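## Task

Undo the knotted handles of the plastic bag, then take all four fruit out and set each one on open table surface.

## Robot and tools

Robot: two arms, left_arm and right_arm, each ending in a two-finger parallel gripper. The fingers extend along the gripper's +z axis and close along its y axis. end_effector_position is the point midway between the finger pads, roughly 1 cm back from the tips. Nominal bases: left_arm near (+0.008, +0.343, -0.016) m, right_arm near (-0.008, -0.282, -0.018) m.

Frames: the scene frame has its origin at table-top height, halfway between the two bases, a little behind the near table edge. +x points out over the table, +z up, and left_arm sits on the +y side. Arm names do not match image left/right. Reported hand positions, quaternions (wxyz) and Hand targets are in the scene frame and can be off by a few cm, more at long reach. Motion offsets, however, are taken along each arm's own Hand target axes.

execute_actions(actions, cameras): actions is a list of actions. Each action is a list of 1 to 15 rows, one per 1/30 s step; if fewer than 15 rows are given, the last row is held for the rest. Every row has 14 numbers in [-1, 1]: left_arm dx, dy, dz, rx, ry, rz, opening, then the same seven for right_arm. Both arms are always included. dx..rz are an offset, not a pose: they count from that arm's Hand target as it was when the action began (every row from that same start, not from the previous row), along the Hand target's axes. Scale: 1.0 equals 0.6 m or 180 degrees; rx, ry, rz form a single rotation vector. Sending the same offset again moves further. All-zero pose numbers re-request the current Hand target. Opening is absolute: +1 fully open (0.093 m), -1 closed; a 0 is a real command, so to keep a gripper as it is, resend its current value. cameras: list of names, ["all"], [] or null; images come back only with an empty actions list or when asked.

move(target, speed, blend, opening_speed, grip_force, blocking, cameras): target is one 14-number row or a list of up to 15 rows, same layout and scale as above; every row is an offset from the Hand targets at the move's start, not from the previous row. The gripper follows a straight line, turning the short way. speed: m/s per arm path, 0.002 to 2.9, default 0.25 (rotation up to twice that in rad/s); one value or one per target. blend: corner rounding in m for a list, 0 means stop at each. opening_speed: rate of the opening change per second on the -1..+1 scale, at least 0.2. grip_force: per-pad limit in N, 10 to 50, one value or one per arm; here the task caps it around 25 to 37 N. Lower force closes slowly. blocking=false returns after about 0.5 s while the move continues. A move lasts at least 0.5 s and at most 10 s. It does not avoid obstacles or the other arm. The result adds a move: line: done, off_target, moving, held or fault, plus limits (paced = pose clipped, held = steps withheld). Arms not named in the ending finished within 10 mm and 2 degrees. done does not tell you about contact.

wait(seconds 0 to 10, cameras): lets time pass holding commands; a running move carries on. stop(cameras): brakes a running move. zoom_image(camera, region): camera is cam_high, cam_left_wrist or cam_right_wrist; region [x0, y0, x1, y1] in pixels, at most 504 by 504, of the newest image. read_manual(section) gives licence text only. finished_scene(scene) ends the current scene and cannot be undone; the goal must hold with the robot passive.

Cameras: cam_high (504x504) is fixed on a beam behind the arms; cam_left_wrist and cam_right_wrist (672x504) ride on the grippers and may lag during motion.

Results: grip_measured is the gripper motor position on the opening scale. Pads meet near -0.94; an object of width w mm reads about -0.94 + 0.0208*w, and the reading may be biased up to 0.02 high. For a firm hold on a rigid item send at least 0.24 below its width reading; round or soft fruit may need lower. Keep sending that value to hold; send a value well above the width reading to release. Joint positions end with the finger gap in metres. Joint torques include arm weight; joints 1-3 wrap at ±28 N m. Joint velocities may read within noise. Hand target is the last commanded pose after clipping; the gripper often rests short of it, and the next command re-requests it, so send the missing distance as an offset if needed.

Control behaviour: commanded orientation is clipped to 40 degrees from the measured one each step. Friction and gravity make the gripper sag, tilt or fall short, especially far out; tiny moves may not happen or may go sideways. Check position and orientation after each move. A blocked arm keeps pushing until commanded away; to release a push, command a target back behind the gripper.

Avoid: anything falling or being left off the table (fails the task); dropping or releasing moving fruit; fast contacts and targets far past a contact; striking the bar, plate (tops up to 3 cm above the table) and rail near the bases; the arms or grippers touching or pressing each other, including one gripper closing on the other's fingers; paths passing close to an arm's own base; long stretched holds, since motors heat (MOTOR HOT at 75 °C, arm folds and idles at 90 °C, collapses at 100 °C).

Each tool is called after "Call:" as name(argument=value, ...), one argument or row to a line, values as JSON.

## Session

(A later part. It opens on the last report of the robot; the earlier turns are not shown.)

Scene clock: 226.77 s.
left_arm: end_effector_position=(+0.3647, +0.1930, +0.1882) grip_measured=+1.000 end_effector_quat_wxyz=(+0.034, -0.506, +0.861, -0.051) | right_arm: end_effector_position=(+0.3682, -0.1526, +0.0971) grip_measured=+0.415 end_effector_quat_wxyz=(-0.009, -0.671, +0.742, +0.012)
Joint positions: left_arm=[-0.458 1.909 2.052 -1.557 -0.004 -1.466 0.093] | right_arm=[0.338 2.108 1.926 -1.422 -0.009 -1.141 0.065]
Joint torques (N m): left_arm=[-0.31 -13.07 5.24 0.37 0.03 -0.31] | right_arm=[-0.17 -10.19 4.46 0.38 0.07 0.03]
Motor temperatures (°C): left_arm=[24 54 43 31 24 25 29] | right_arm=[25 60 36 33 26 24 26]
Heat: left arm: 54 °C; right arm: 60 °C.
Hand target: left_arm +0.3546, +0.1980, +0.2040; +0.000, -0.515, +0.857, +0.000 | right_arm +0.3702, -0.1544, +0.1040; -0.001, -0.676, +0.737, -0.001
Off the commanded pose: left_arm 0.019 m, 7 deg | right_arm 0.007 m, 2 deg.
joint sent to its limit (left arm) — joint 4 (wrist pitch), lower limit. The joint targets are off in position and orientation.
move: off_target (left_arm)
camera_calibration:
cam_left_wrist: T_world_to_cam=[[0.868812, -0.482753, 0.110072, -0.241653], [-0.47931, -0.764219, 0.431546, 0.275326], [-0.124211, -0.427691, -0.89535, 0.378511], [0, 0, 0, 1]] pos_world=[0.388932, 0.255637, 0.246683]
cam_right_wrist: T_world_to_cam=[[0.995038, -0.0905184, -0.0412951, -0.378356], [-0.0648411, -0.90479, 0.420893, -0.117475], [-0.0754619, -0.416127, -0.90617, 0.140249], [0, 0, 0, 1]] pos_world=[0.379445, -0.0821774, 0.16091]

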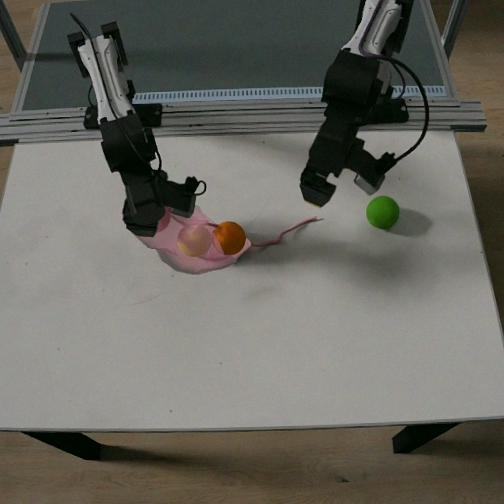

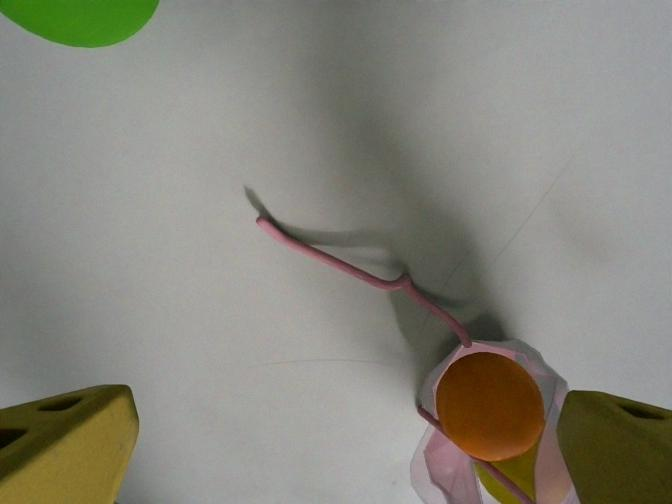

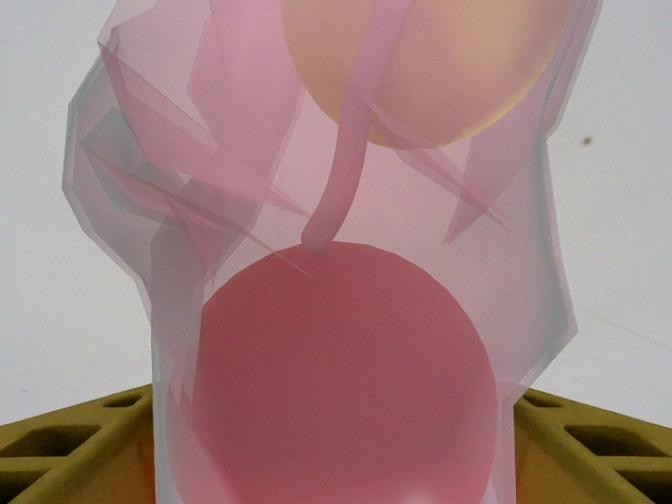

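Call:
move(
  target=[0.1,0,0,0,0,0,1,0.02,0,0.09,0,0,0,-0.15],
  speed=0.1,
  cameras=["all"],
)

Call:
zoom_image(
  camera="cam_high",
  region=[130, 170, 290, 300],
)

Scene clock: 228.53 s.
left_arm: end_effector_position=(+0.3353, +0.1396, +0.1869) grip_measured=+1.000 end_effector_quat_wxyz=(+0.022, -0.507, +0.860, -0.054) | right_arm: end_effector_position=(+0.3622, -0.1657, +0.0422) grip_measured=+0.415 end_effector_quat_wxyz=(-0.021, -0.671, +0.741, +0.018)
Joint positions: left_arm=[-0.619 1.909 2.044 -1.557 -0.004 -1.631 0.093] | right_arm=[0.31 2.105 1.702 -1.228 -0.009 -1.169 0.065]
Joint torques (N m): left_arm=[-0.69 -13.03 5.63 0.32 -0.04 -0.35] | right_arm=[-0.39 -10.85 3.9 0.66 0.06 0]
Motor temperatures (°C): left_arm=[24 53 43 31 24 25 29] | right_arm=[25 60 36 33 26 24 26]
Heat: left arm: 53 °C; right arm: 60 °C.
Hand target: left_arm +0.3264, +0.1450, +0.2040; +0.000, -0.515, +0.857, +0.000 | right_arm +0.3691, -0.1665, +0.0500; -0.001, -0.675, +0.737, -0.001
Off the commanded pose: left_arm 0.020 m, 7 deg | right_arm 0.010 m, 3 deg.
joint sent to its limit (left arm) — joint 4 (wrist pitch), lower limit. The joint targets are off in position and orientation.
move: off_target (left_arm, right_arm)
camera_calibration:
cam_left_wrist: T_world_to_cam=[[0.871952, -0.478535, 0.103459, -0.242191], [-0.469424, -0.757129, 0.454309, 0.212374], [-0.139071, -0.444702, -0.884816, 0.356206], [0, 0, 0, 1]] pos_world=[0.36041, 0.203304, 0.24375]
cam_right_wrist: T_world_to_cam=[[0.993704, -0.0901656, -0.0665021, -0.374151], [-0.0531256, -0.901804, 0.428868, -0.110643], [-0.098641, -0.422634, -0.900916, 0.0916674], [0, 0, 0, 1]] pos_world=[0.374959, -0.0947718, 0.105154]

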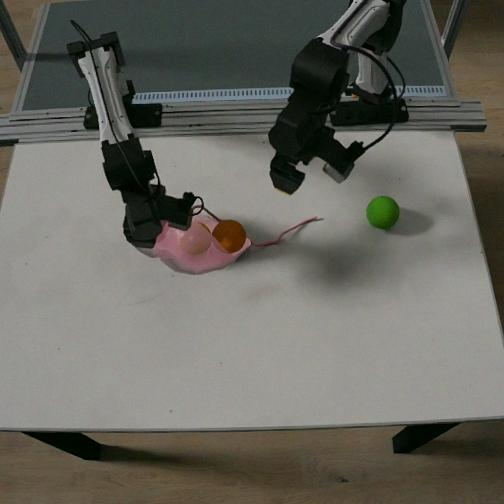

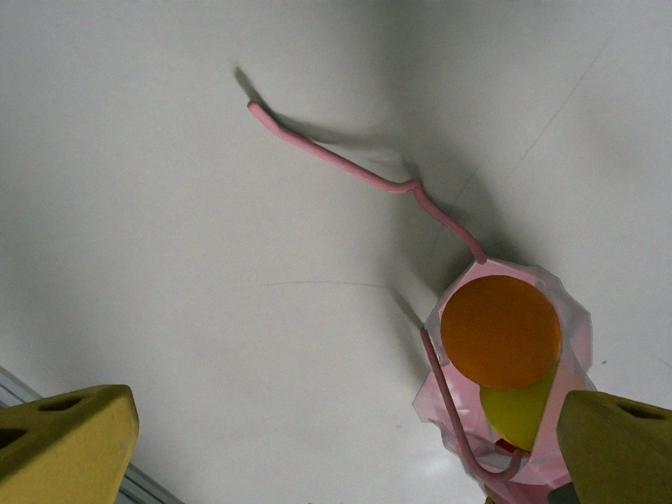

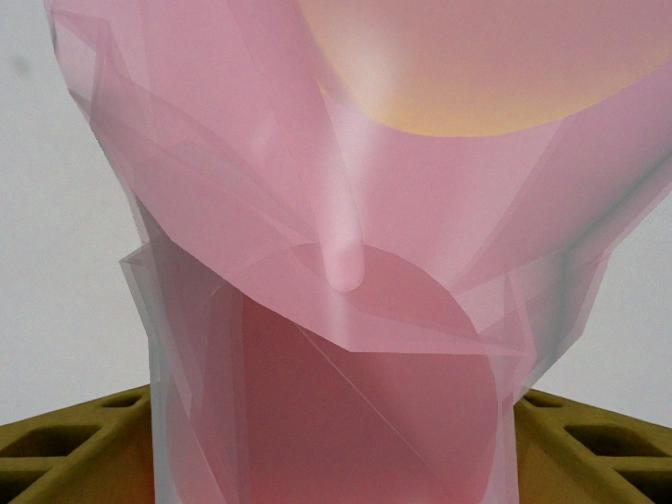

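Scaled by 3.150 from the camera's 504x504 image, which has a finer 720x720 frame.

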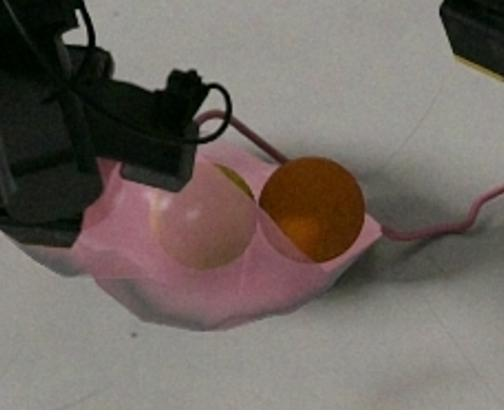

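Call:
move(
  target=[
    [0,0,0,0,0,0,1,0,0,0,0,0,0,0.8],
    [0,0,0,0,0,0.64,1,0,0,-0.27,0,0,0,0.8],
    [0,0,0,0,0,0.64,1,0.3,0,-0.27,0,0,0,0.8],
  ],
  speed=0.2,
  opening_speed=0.5,
  cameras=["all"],
)

Scene clock: 238.60 s.
left_arm: end_effector_position=(+0.3360, +0.1407, +0.1869) grip_measured=+1.000 end_effector_quat_wxyz=(+0.057, +0.432, +0.900, -0.015) | right_arm: end_effector_position=(+0.3621, -0.3475, +0.1977) grip_measured=+0.797 end_effector_quat_wxyz=(+0.055, -0.665, +0.743, -0.057)
Joint positions: left_arm=[-0.613 1.909 2.044 -1.557 0.003 0.337 0.093] | right_arm=[-0.166 1.893 2.02 -1.542 -0.009 -1.635 0.083]
Joint torques (N m): left_arm=[-1.32 -13.09 5.7 0.41 -0.01 0.17] | right_arm=[0.44 -10.17 4.52 0.47 0.06 0.02]
Motor temperatures (°C): left_arm=[24 52 44 31 24 25 29] | right_arm=[25 58 36 32 26 24 26]
Heat: left arm: 52 °C; right arm: 58 °C.
Hand target: left_arm +0.3264, +0.1450, +0.2040; +0.000, +0.448, +0.894, +0.000 | right_arm +0.3535, -0.3454, +0.2124; -0.001, -0.676, +0.737, -0.001
Off the commanded pose: left_arm 0.020 m, 7 deg | right_arm 0.017 m, 9 deg.
joint sent to its limit (left arm) — joint 4 (wrist pitch), lower limit. The joint targets are off in position and orientation.
joint sent to its limit (right arm) — joint 4 (wrist pitch), lower limit. The joint targets are off in position and orientation.
move: off_target (left_arm, right_arm)
camera_calibration:
cam_left_wrist: T_world_to_cam=[[-0.777549, -0.627869, -0.0346077, 0.358786], [-0.601088, 0.725966, 0.334165, 0.0716482], [-0.184688, 0.280632, -0.941879, 0.280757], [0, 0, 0, 1]] pos_world=[0.373893, 0.0944666, 0.252914]
cam_right_wrist: T_world_to_cam=[[0.984056, -0.0993747, 0.147505, -0.422118], [-0.1527, -0.897278, 0.414216, -0.30073], [0.0911904, -0.430136, -0.898146, 0.083], [0, 0, 0, 1]] pos_world=[0.361897, -0.276084, 0.261378]

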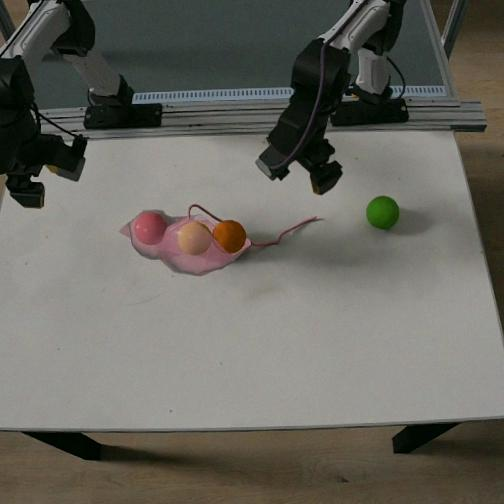

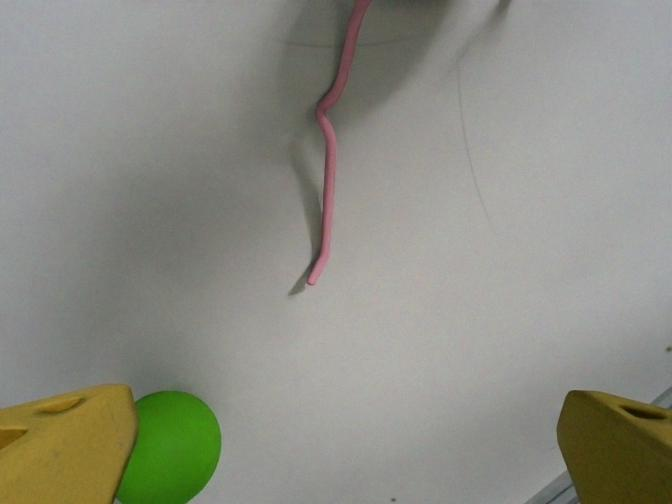

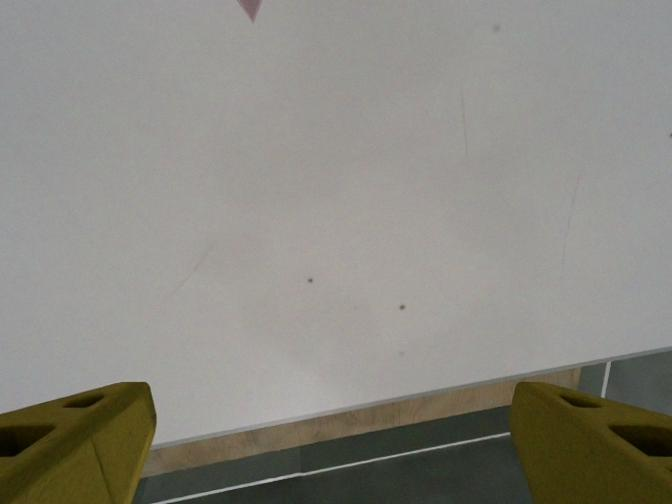

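Call:
move(
  target=[-0.238,-0.052,0.08,0,0,0,1,0,0,0,0,0,0,0.8],
  cameras=["all"],
)

Scene clock: 240.30 s.
left_arm: end_effector_position=(+0.3887, +0.0133, +0.1429) grip_measured=+1.000 end_effector_quat_wxyz=(+0.105, +0.451, +0.886, -0.032) | right_arm: end_effector_position=(+0.3621, -0.3475, +0.1977) grip_measured=+0.797 end_effector_quat_wxyz=(+0.055, -0.665, +0.742, -0.057)
Joint positions: left_arm=[-0.777 2.406 2.653 -1.57 -0.009 0.221 0.093] | right_arm=[-0.166 1.893 2.02 -1.542 -0.009 -1.635 0.083]
Joint torques (N m): left_arm=[-0.88 -13.65 7.79 0.71 0.03 -0.35] | right_arm=[0.72 -10.14 4.63 0.47 0.06 0.04]
Motor temperatures (°C): left_arm=[24 53 44 31 24 25 29] | right_arm=[25 57 36 32 26 24 26]
Heat: left arm: 53 °C; right arm: 57 °C.
Hand target: left_arm +0.3869, +0.0121, +0.1558; +0.000, +0.448, +0.894, +0.000 | right_arm +0.3535, -0.3454, +0.2124; -0.001, -0.676, +0.737, -0.001
Off the commanded pose: left_arm 0.013 m, 13 deg | right_arm 0.017 m, 9 deg.
joint sent to its limit (left arm) — joint 4 (wrist pitch), lower limit. The joint targets are off in position and orientation.
joint sent to its limit (right arm) — joint 4 (wrist pitch), lower limit. The joint targets are off in position and orientation.
move: off_target (left_arm, right_arm)
camera_calibration:
cam_left_wrist: T_world_to_cam=[[-0.802537, -0.594566, -0.0492462, 0.329569], [-0.587599, 0.773445, 0.237718, 0.218356], [-0.10325, 0.219715, -0.970085, 0.257971], [0, 0, 0, 1]] pos_world=[0.419433, -0.0296159, 0.214577]
cam_right_wrist: T_world_to_cam=[[0.984106, -0.0989737, 0.147445, -0.422009], [-0.152317, -0.897304, 0.414301, -0.300897], [0.0912983, -0.430175, -0.898117, 0.0829429], [0, 0, 0, 1]] pos_world=[0.361897, -0.276084, 0.261378]

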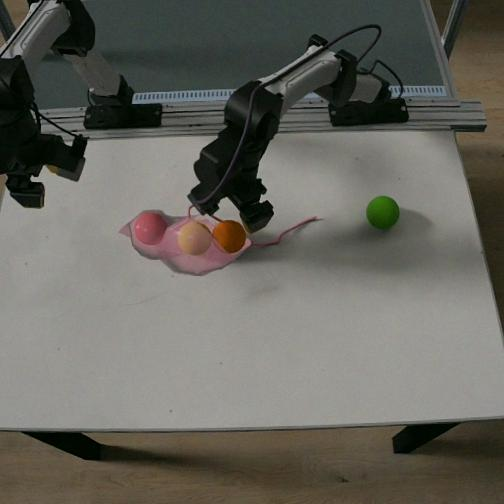

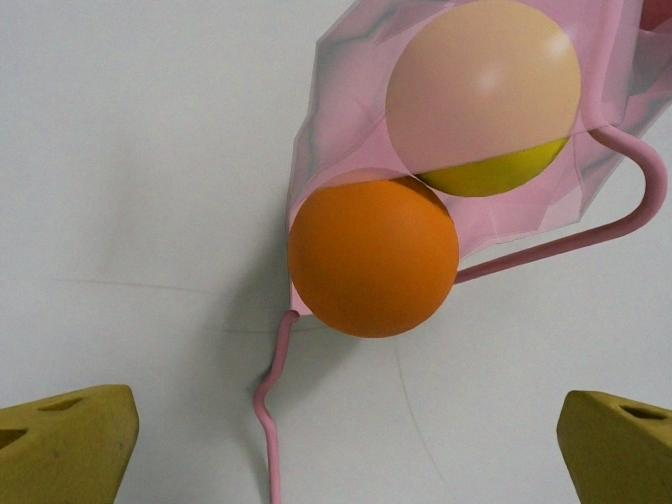

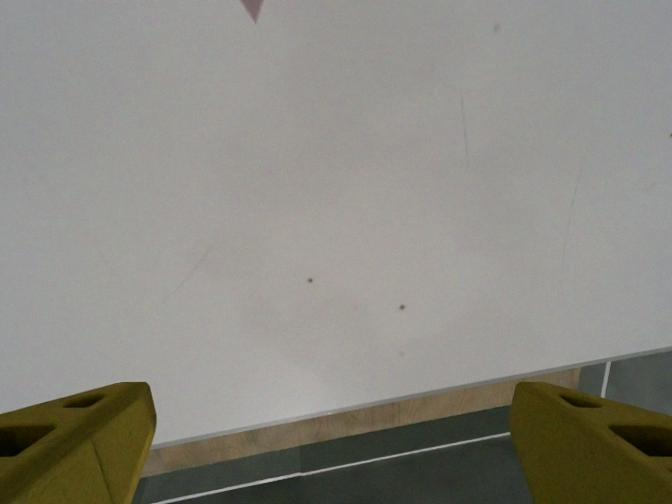

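Call:
move(
  target=[
    [-0.004,-0.011,0.183,0,0,0,1,0,0,0,0,0,0,0.8],
    [-0.004,-0.011,0.183,0,0,0,0.1,0,0,0,0,0,0,0.8],
    [-0.004,-0.011,0.183,0,0,0,-0.05,0,0,0,0,0,0,0.8],
  ],
  speed=0.12,
  opening_speed=0.5,
  cameras=["all"],
)

Scene clock: 246.30 s.
left_arm: end_effector_position=(+0.3845, +0.0111, +0.0334) grip_measured=+0.289 end_effector_quat_wxyz=(-0.005, +0.451, +0.893, -0.004) | right_arm: end_effector_position=(+0.3621, -0.3475, +0.1977) grip_measured=+0.797 end_effector_quat_wxyz=(+0.055, -0.665, +0.742, -0.057)
Joint positions: left_arm=[-0.782 2.634 2.655 -1.57 -0.009 0.208 0.059] | right_arm=[-0.166 1.893 2.02 -1.542 -0.009 -1.635 0.083]
Joint torques (N m): left_arm=[-1.32 -14.91 8.01 0.27 0.01 -0.32] | right_arm=[0.69 -10.09 4.68 0.48 0.04 0.02]
Motor temperatures (°C): left_arm=[24 54 44 30 24 25 29] | right_arm=[25 56 36 32 26 24 26]
Heat: left arm: 54 °C; right arm: 56 °C.
Hand target: left_arm +0.3830, +0.0063, +0.0460; +0.000, +0.448, +0.894, +0.000 | right_arm +0.3535, -0.3454, +0.2124; -0.001, -0.676, +0.737, -0.001
Off the commanded pose: left_arm 0.014 m, 1 deg | right_arm 0.017 m, 9 deg.
joint sent to its limit (left arm) — joint 4 (wrist pitch), lower limit. The joint targets are off in position, not in orientation.
joint sent to its limit (right arm) — joint 4 (wrist pitch), lower limit. The joint targets are off in position and orientation.
move: off_target (left_arm, right_arm); target 2's new opening was sent with left_arm's hand 0.014 m and 1 deg from that target; target 3's new opening was sent with left_arm's hand 0.014 m and 1 deg from that target
camera_calibration:
cam_left_wrist: T_world_to_cam=[[-0.804013, -0.594611, -0.000565127, 0.318464], [-0.532427, 0.719505, 0.445908, 0.215983], [-0.264735, 0.358816, -0.895079, 0.209872], [0, 0, 0, 1]] pos_world=[0.426605, -0.0413445, 0.0917235]
cam_right_wrist: T_world_to_cam=[[0.984106, -0.0989737, 0.147445, -0.422009], [-0.152317, -0.897304, 0.414301, -0.300897], [0.0912983, -0.430175, -0.898117, 0.0829429], [0, 0, 0, 1]] pos_world=[0.361897, -0.276084, 0.261378]

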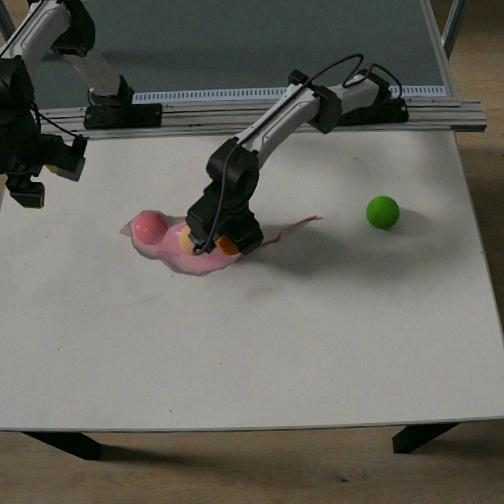

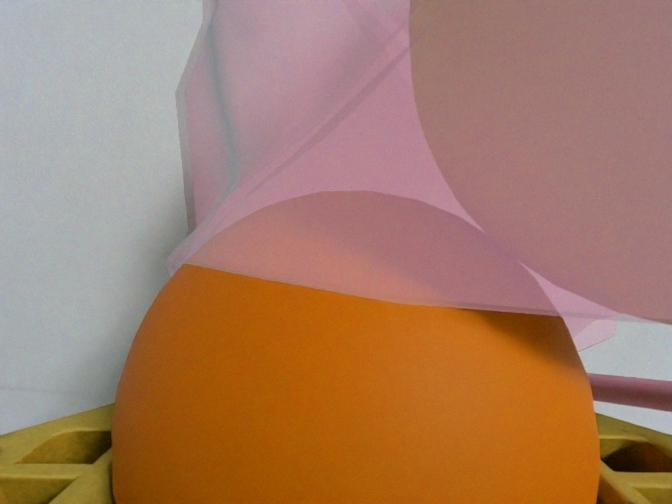

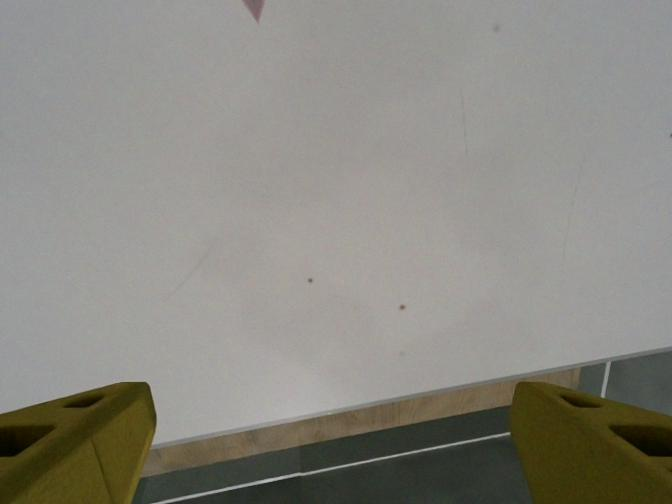

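Call:
move(
  target=[
    [0.1,0.05,-0.06,0,0,0,-0.05,0,0,0,0,0,0,0.8],
    [0.26,0.15,-0.15,0,0,0,-0.05,0,0,0,0,0,0,0.8],
  ],
  speed=0.1,
  blend=0.02,
  cameras=["all"],
)

Scene clock: 249.23 s.
left_arm: end_effector_position=(+0.3674, +0.1832, +0.1184) grip_measured=+0.289 end_effector_quat_wxyz=(-0.014, +0.437, +0.899, -0.001) | right_arm: end_effector_position=(+0.3621, -0.3475, +0.1977) grip_measured=+0.797 end_effector_quat_wxyz=(+0.055, -0.665, +0.742, -0.057)
Joint positions: left_arm=[-0.48 2.033 1.954 -1.486 -0.009 0.479 0.059] | right_arm=[-0.166 1.893 2.02 -1.542 -0.009 -1.635 0.083]
Joint torques (N m): left_arm=[-0.27 -14.74 5.33 0.16 0.15 0.13] | right_arm=[0.54 -10.09 4.62 0.49 0.07 0.01]
Motor temperatures (°C): left_arm=[24 55 44 30 24 25 29] | right_arm=[25 56 36 32 26 24 26]
Heat: left arm: 55 °C; right arm: 56 °C.
Hand target: left_arm +0.3617, +0.1850, +0.1362; +0.000, +0.448, +0.894, +0.000 | right_arm +0.3535, -0.3454, +0.2124; -0.001, -0.676, +0.737, -0.001
Off the commanded pose: left_arm 0.019 m, 2 deg | right_arm 0.017 m, 9 deg.
joint sent to its limit (right arm) — joint 4 (wrist pitch), lower limit. The joint targets are off in position and orientation.
move: off_target (left_arm, right_arm)
camera_calibration:
cam_left_wrist: T_world_to_cam=[[-0.785701, -0.618605, 0.00135902, 0.404585], [-0.547752, 0.696726, 0.463186, 0.0529643], [-0.287476, 0.363181, -0.88626, 0.226184], [0, 0, 0, 1]] pos_world=[0.411917, 0.131231, 0.175376]
cam_right_wrist: T_world_to_cam=[[0.984106, -0.0989737, 0.147445, -0.422009], [-0.152317, -0.897304, 0.414301, -0.300897], [0.0912983, -0.430175, -0.898117, 0.0829429], [0, 0, 0, 1]] pos_world=[0.361897, -0.276084, 0.261378]

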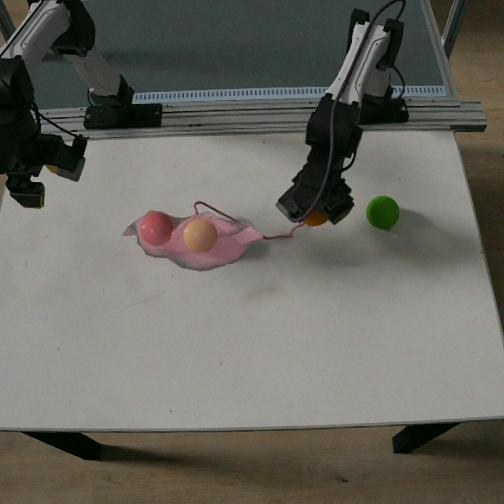

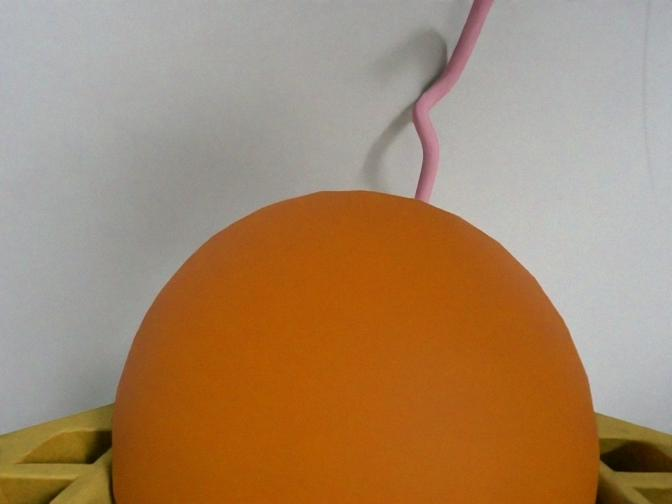

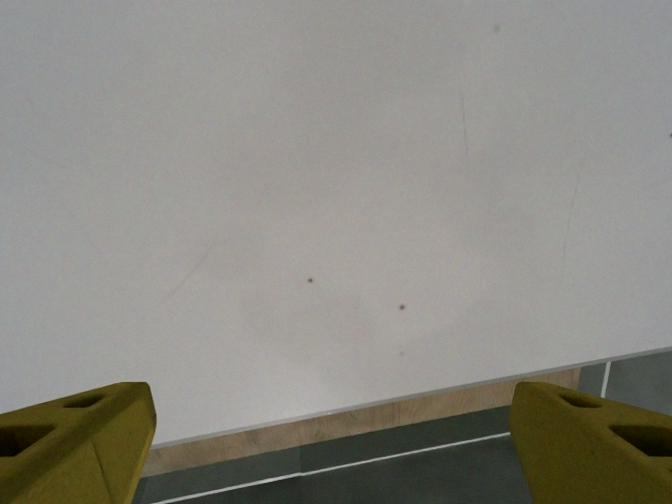

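Call:
move(
  target=[
    [0,0.2,0,0,0,0,-0.05,0,0,0,0,0,0,0.8],
    [0,0.2,0.115,0,0,0,-0.05,0,0,0,0,0,0,0.8],
    [0,0.2,0.152,0,0,0,-0.05,0,0,0,0,0,0,0.8],
  ],
  speed=[0.15,0.08,0.03],
  blend=[0.01,0.01,0],
)

Scene clock: 252.33 s.
left_arm: end_effector_position=(+0.4468, +0.2617, +0.0306) grip_measured=+0.289 end_effector_quat_wxyz=(-0.039, +0.437, +0.898, -0.006) | right_arm: end_effector_position=(+0.3621, -0.3475, +0.1977) grip_measured=+0.797 end_effector_quat_wxyz=(+0.055, -0.665, +0.742, -0.057)
Joint positions: left_arm=[-0.241 2.332 2.092 -1.374 -0.009 0.719 0.059] | right_arm=[-0.166 1.893 2.02 -1.542 -0.009 -1.635 0.083]
Joint torques (N m): left_arm=[-0.44 -16.25 4.74 0.74 0.19 0.15] | right_arm=[0.54 -10.1 4.74 0.42 0.07 0.02]
Motor temperatures (°C): left_arm=[24 55 44 30 24 25 29] | right_arm=[25 55 36 32 26 24 26]
Heat: left arm: 55 °C; right arm: 55 °C.
Hand target: left_arm +0.4578, +0.2570, +0.0451; +0.000, +0.448, +0.894, +0.000 | right_arm +0.3535, -0.3454, +0.2124; -0.001, -0.676, +0.737, -0.001
Off the commanded pose: left_arm 0.019 m, 5 deg | right_arm 0.017 m, 9 deg.
joint sent to its limit (right arm) — joint 4 (wrist pitch), lower limit. The joint targets are off in position and orientation.
move: off_target (left_arm, right_arm)

Call:
move(
  target=[
    [0,0,0,0,0,0,0.75,0,0,0,0,0,0,0.8],
    [0,0,-0.2,0,0,0,1,0,0,0,0,0,0,0.8],
    [-0.296,-0.375,-0.19,0,0,0,1,0,0,0,0,0,0,0.8],
  ],
  speed=[0.1,0.15,0.25],
  opening_speed=0.6,
  blend=[0,0.03,0],
  cameras=["all"],
)

Scene clock: 258.97 s.
left_arm: end_effector_position=(+0.3877, -0.0209, +0.1493) grip_measured=+1.000 end_effector_quat_wxyz=(+0.144, +0.451, +0.880, -0.041) | right_arm: end_effector_position=(+0.3621, -0.3475, +0.1977) grip_measured=+0.797 end_effector_quat_wxyz=(+0.055, -0.665, +0.742, -0.057)
Joint positions: left_arm=[-0.834 2.478 2.796 -1.559 -0.028 0.176 0.093] | right_arm=[-0.166 1.893 2.02 -1.542 -0.009 -1.635 0.083]
Joint torques (N m): left_arm=[-0.35 -13.48 7.65 0.79 0.11 -0.33] | right_arm=[0.64 -10.19 4.51 0.47 0.07 0.02]
Motor temperatures (°C): left_arm=[24 57 44 30 24 25 29] | right_arm=[25 54 36 32 26 24 26]
Heat: left arm: 57 °C; right arm: 54 °C.
Hand target: left_arm +0.3840, -0.0201, +0.1588; +0.000, +0.448, +0.894, +0.000 | right_arm +0.3535, -0.3454, +0.2124; -0.001, -0.676, +0.737, -0.001
Off the commanded pose: left_arm 0.010 m, 17 deg | right_arm 0.017 m, 9 deg.
joint sent to its limit (left arm) — joint 4 (wrist pitch), lower limit. The joint targets are off in position and orientation.
joint sent to its limit (right arm) — joint 4 (wrist pitch), lower limit. The joint targets are off in position and orientation.
move: off_target (left_arm, right_arm); blend cut to 0 m at target 2; target 2's new opening was sent with left_arm's hand 0.026 m and 7 deg from that target
camera_calibration:
cam_left_wrist: T_world_to_cam=[[-0.80238, -0.592839, -0.0687569, 0.311737], [-0.595474, 0.787536, 0.15874, 0.257834], [-0.0399588, 0.168313, -0.984923, 0.248242], [0, 0, 0, 1]] pos_world=[0.413585, -0.0600264, 0.225005]
cam_right_wrist: T_world_to_cam=[[0.984106, -0.0989737, 0.147445, -0.422009], [-0.152317, -0.897304, 0.414301, -0.300897], [0.0912983, -0.430175, -0.898117, 0.0829429], [0, 0, 0, 1]] pos_world=[0.361897, -0.276084, 0.261378]

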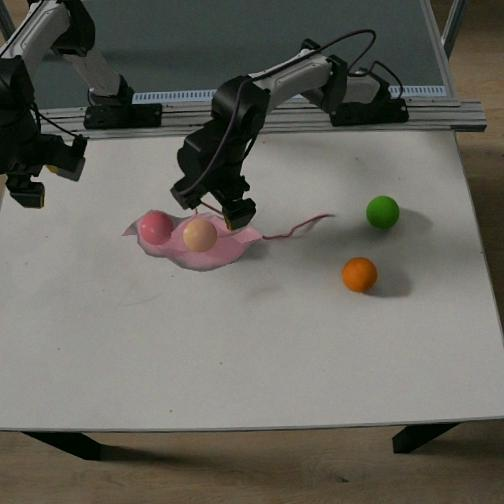

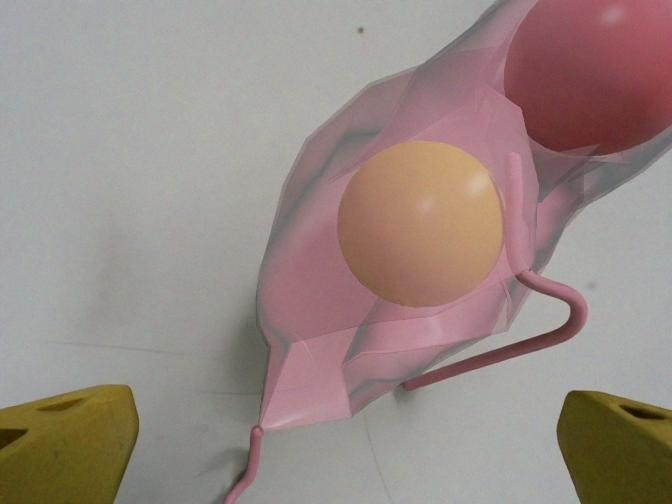

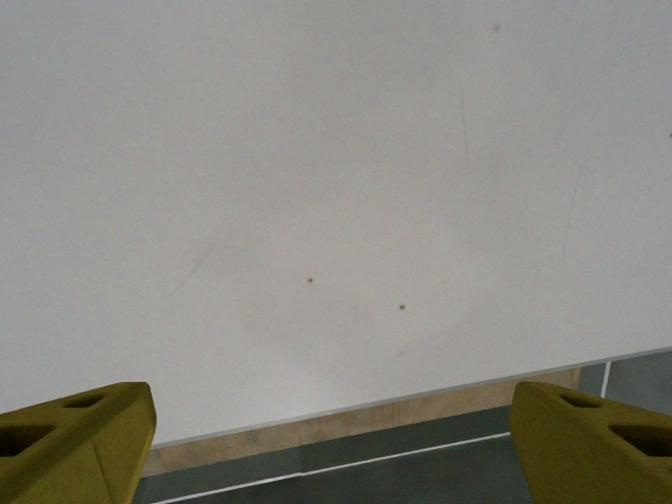

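Call:
move(
  target=[
    [0.35,0,-0.05,0,0,0,1,0,0,0,0,0,0,1],
    [0.35,0,-0.05,0,0,0,1,-0.31,0,0,0,0,0,1],
    [0.35,0,-0.05,0,0,0,1,-0.31,0,0.27,0,0,0,1],
    [0.35,0,-0.05,0,0,0,1,-0.31,0,0.27,0,0,0,-0.15],
    [0.35,0,-0.05,0,0,0,1,-0.31,0,0.2,0,0,0,-0.15],
  ],
  speed=[0.25,0.25,0.15,0.1,0.08],
  opening_speed=0.7,
  cameras=["all"],
)

Scene clock: 268.20 s.
left_arm: end_effector_position=(+0.2652, +0.1443, +0.1789) grip_measured=+1.000 end_effector_quat_wxyz=(+0.014, +0.438, +0.899, +0.002) | right_arm: end_effector_position=(+0.3690, -0.1639, +0.0894) grip_measured=-0.150 end_effector_quat_wxyz=(-0.001, +0.676, -0.737, +0.002)
Joint positions: left_arm=[-0.738 1.734 1.786 -1.566 -0.028 0.225 0.093] | right_arm=[0.318 2.062 1.826 -1.338 0.01 -1.176 0.038]
Joint torques (N m): left_arm=[-0.2 -10.24 5.27 0.31 0.22 0.14] | right_arm=[0.31 -7.53 6.72 0.1 -0.14 0.24]
Motor temperatures (°C): left_arm=[24 55 44 30 24 25 29] | right_arm=[25 53 36 32 26 24 26]
Heat: left arm: 55 °C; right arm: 53 °C.
Hand target: left_arm +0.2582, +0.1480, +0.1890; +0.000, +0.448, +0.894, +0.000 | right_arm +0.3697, -0.1604, +0.0920; +0.001, +0.676, -0.737, +0.001
Off the commanded pose: left_arm 0.013 m, 2 deg | right_arm 0.004 m, 0 deg.
joint sent to its limit (left arm) — joint 4 (wrist pitch), lower limit. The joint targets are off in position, not in orientation.
move: off_target (left_arm)
camera_calibration:
cam_left_wrist: T_world_to_cam=[[-0.786625, -0.616803, -0.0278422, 0.305359], [-0.569503, 0.707407, 0.418619, 0.00824465], [-0.23851, 0.345152, -0.907735, 0.257891], [0, 0, 0, 1]] pos_world=[0.306408, 0.0935021, 0.239147]
cam_right_wrist: T_world_to_cam=[[0.997086, -0.0760156, -0.00648235, -0.381985], [-0.0660487, -0.902622, 0.425336, -0.123967], [-0.0381833, -0.423668, -0.905012, 0.113507], [0, 0, 0, 1]] pos_world=[0.377017, -0.0928427, 0.152977]

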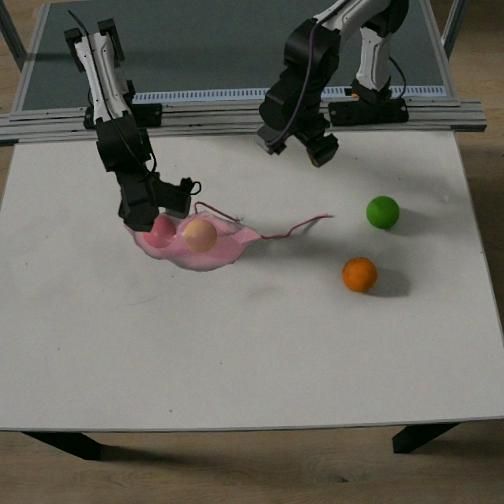

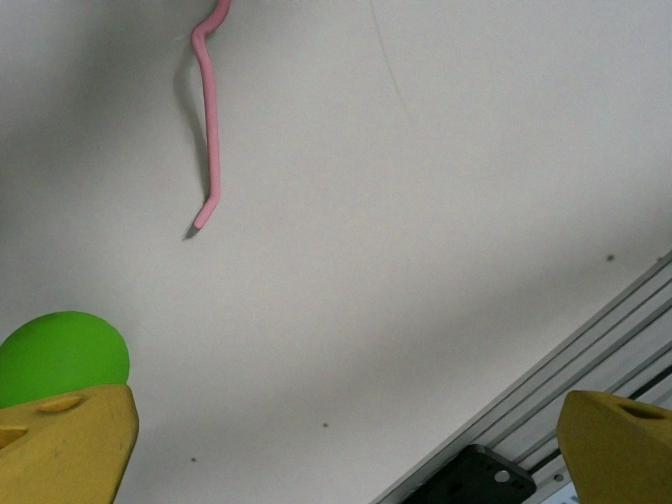

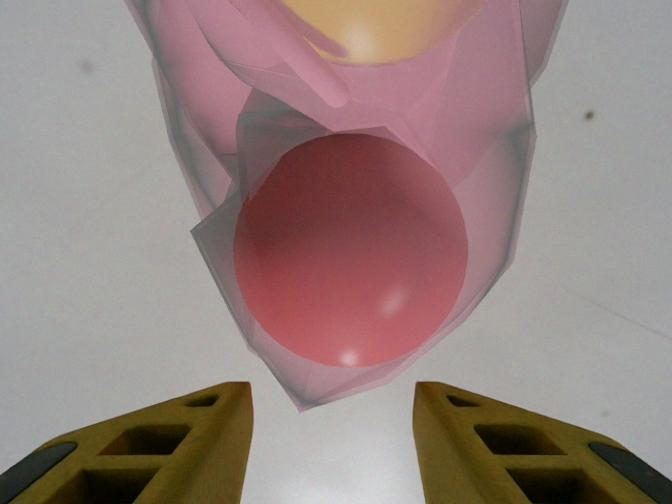

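Call:
move(
  target=[
    [0,0,0,0,0,0,1,0.058,0.016,0,0,0,0,0.3],
    [0,0,0,0,0,0,1,0.058,0.016,0.107,0,0,0,0.3],
    [0,0,0,0,0,0,1,0.058,0.016,0.107,0,0,0,-1],
  ],
  speed=0.12,
  opening_speed=0.8,
  cameras=["all"],
)

Scene clock: 272.87 s.
left_arm: end_effector_position=(+0.2652, +0.1443, +0.1789) grip_measured=+1.000 end_effector_quat_wxyz=(+0.014, +0.438, +0.899, +0.002) | right_arm: end_effector_position=(+0.3556, -0.1961, +0.0258) grip_measured=-0.974 end_effector_quat_wxyz=(-0.007, -0.670, +0.742, +0.002)
Joint positions: left_arm=[-0.738 1.734 1.786 -1.566 -0.028 0.225 0.093] | right_arm=[0.245 2.025 1.518 -1.084 0.01 -1.232 0]
Joint torques (N m): left_arm=[-0.21 -10.26 5.33 0.3 0.2 0.16] | right_arm=[-0.16 -8.57 4.3 0.42 -0.11 0.03]
Heat: left arm: 54 °C; right arm: 53 °C.
Hand target: left_arm +0.2582, +0.1480, +0.1890; +0.000, +0.448, +0.894, +0.000 | right_arm +0.3570, -0.1944, +0.0279; -0.001, -0.676, +0.737, -0.001
Off the commanded pose: left_arm 0.013 m, 2 deg | right_arm 0.003 m, 1 deg.
joint sent to its limit (left arm) — joint 4 (wrist pitch), lower limit. The joint targets are off in position, not in orientation.
move: off_target (left_arm)
camera_calibration:
cam_left_wrist: T_world_to_cam=[[-0.786625, -0.616803, -0.0278422, 0.305359], [-0.569503, 0.707407, 0.418619, 0.00824465], [-0.23851, 0.345152, -0.907735, 0.257891], [0, 0, 0, 1]] pos_world=[0.306408, 0.0935021, 0.239147]
cam_right_wrist: T_world_to_cam=[[0.995525, -0.0914827, -0.0236857, -0.373514], [-0.0724477, -0.899786, 0.430274, -0.124122], [-0.0606747, -0.426633, -0.902387, 0.0491807], [0, 0, 0, 1]] pos_world=[0.365834, -0.124871, 0.0889397]

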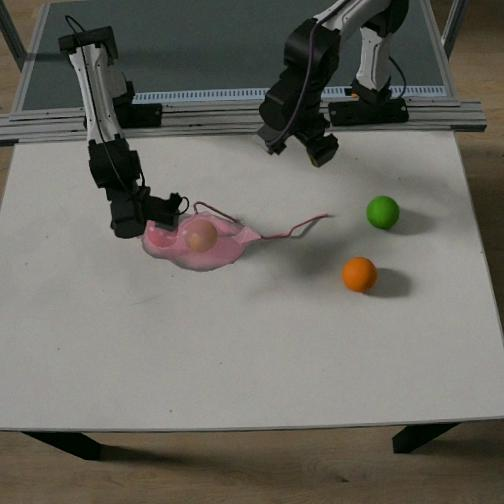

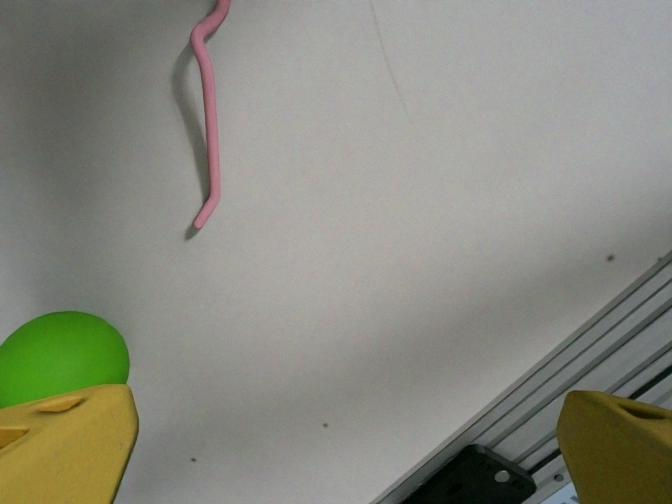

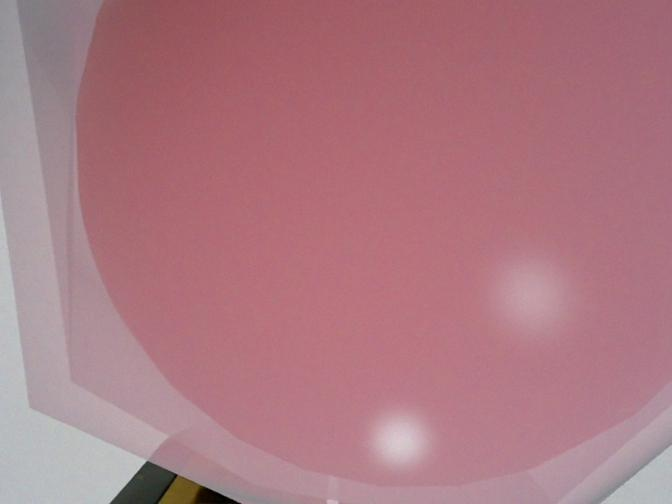

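Call:
move(
  target=[0,0,0,0,0,0,1,0.03,0,-0.16,0,0,0,-1],
  speed=0.06,
  cameras=["all"],
)

Scene clock: 275.37 s.
left_arm: end_effector_position=(+0.2652, +0.1443, +0.1789) grip_measured=+1.000 end_effector_quat_wxyz=(+0.014, +0.438, +0.899, +0.002) | right_arm: end_effector_position=(+0.3539, -0.2122, +0.1000) grip_measured=-0.974 end_effector_quat_wxyz=(-0.025, -0.671, +0.741, +0.013)
Joint positions: left_arm=[-0.738 1.734 1.786 -1.566 -0.028 0.225 0.093] | right_arm=[0.206 2.011 1.794 -1.416 0.01 -1.274 0]
Joint torques (N m): left_arm=[-0.12 -10.26 5.44 0.32 0.21 0.14] | right_arm=[-0.49 -11.45 6.82 -0.01 -0.17 0.01]
Heat: left arm: 53 °C; right arm: 53 °C.
Hand target: left_arm +0.2582, +0.1480, +0.1890; +0.000, +0.448, +0.894, +0.000 | right_arm +0.3555, -0.2121, +0.1239; -0.001, -0.675, +0.737, -0.001
Off the commanded pose: left_arm 0.013 m, 2 deg | right_arm 0.024 m, 3 deg.
joint sent to its limit (left arm) — joint 4 (wrist pitch), lower limit. The joint targets are off in position, not in orientation.
move: off_target (left_arm, right_arm)
camera_calibration:
cam_left_wrist: T_world_to_cam=[[-0.786625, -0.616803, -0.0278422, 0.305359], [-0.569503, 0.707407, 0.418619, 0.00824465], [-0.23851, 0.345152, -0.907735, 0.257891], [0, 0, 0, 1]] pos_world=[0.306408, 0.0935021, 0.239147]
cam_right_wrist: T_world_to_cam=[[0.993906, -0.0891413, -0.0648491, -0.36633], [-0.0517332, -0.896668, 0.439671, -0.178277], [-0.097341, -0.433636, -0.895815, 0.120029], [0, 0, 0, 1]] pos_world=[0.366559, -0.140461, 0.162151]

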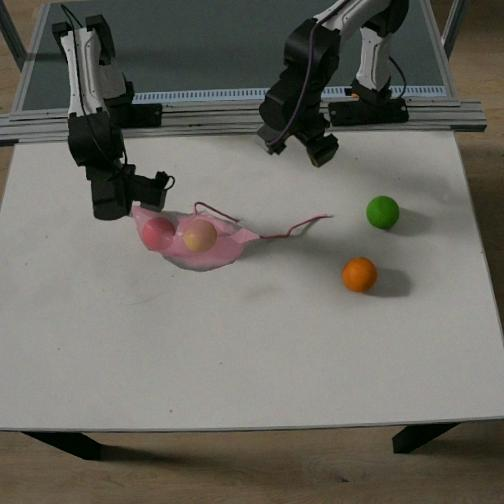

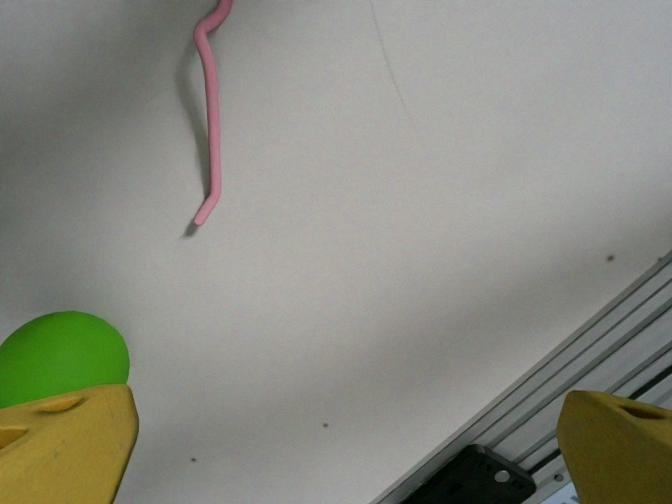

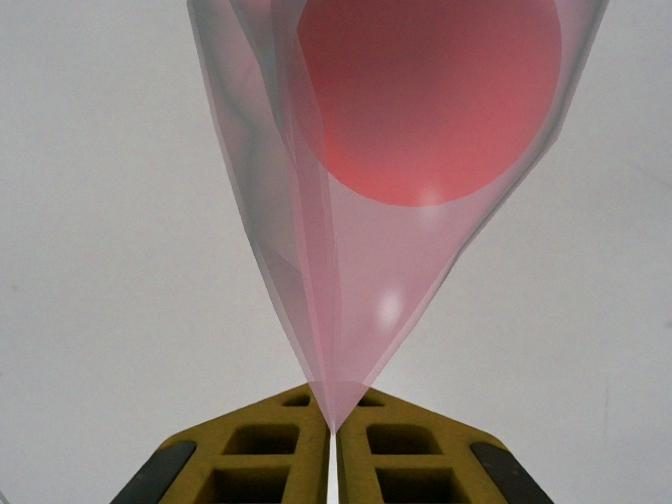

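Excellent: bag corner gripped. Keep lifting, moving +y overhead slightly.

Call:
move(
  target=[0,0,0,0,0,0,1,0,0,-0.13,0,0,0,-1],
  speed=0.06,
  cameras=["all"],
)

Scene clock: 277.37 s.
left_arm: end_effector_position=(+0.2652, +0.1443, +0.1789) grip_measured=+1.000 end_effector_quat_wxyz=(+0.014, +0.438, +0.899, +0.002) | right_arm: end_effector_position=(+0.3597, -0.2116, +0.1799) grip_measured=-0.974 end_effector_quat_wxyz=(+0.043, -0.670, +0.740, -0.028)
Joint positions: left_arm=[-0.738 1.734 1.786 -1.566 -0.028 0.225 0.093] | right_arm=[0.206 1.925 1.992 -1.54 0.01 -1.275 0]
Joint torques (N m): left_arm=[-0.05 -10.28 5.37 0.31 0.2 0.13] | right_arm=[-0.28 -10.33 6.52 0.34 -0.17 0.03]
Heat: left arm: 53 °C; right arm: 53 °C.
Hand target: left_arm +0.2582, +0.1480, +0.1890; +0.000, +0.448, +0.894, +0.000 | right_arm +0.3555, -0.2119, +0.2019; -0.001, -0.676, +0.737, -0.001
Off the commanded pose: left_arm 0.013 m, 2 deg | right_arm 0.022 m, 6 deg.
joint sent to its limit (left arm) — joint 4 (wrist pitch), lower limit. The joint targets are off in position, not in orientation.
joint sent to its limit (right arm) — joint 4 (wrist pitch), lower limit. The joint targets are off in position and orientation.
move: off_target (left_arm, right_arm)
camera_calibration:
cam_left_wrist: T_world_to_cam=[[-0.786625, -0.616803, -0.0278422, 0.305359], [-0.569503, 0.707407, 0.418619, 0.00824465], [-0.23851, 0.345152, -0.907735, 0.257891], [0, 0, 0, 1]] pos_world=[0.306408, 0.0935021, 0.239147]
cam_right_wrist: T_world_to_cam=[[0.991972, -0.0902142, 0.0886196, -0.393991], [-0.118283, -0.909791, 0.397856, -0.183891], [0.0447331, -0.405144, -0.913158, 0.150466], [0, 0, 0, 1]] pos_world=[0.362346, -0.141885, 0.245477]

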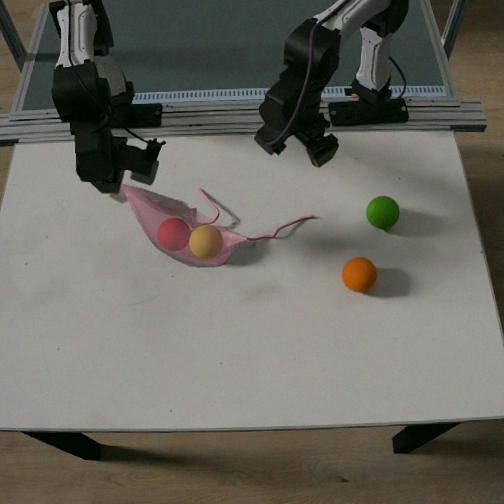

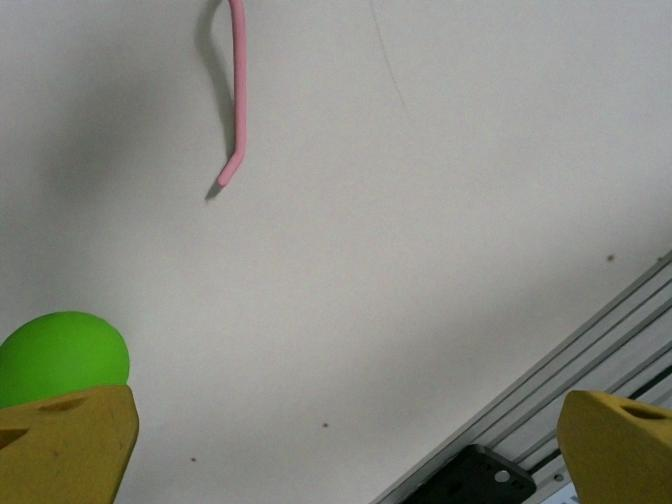

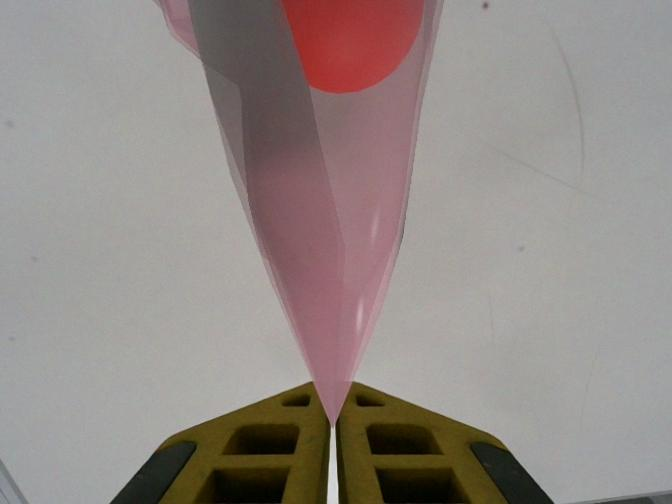

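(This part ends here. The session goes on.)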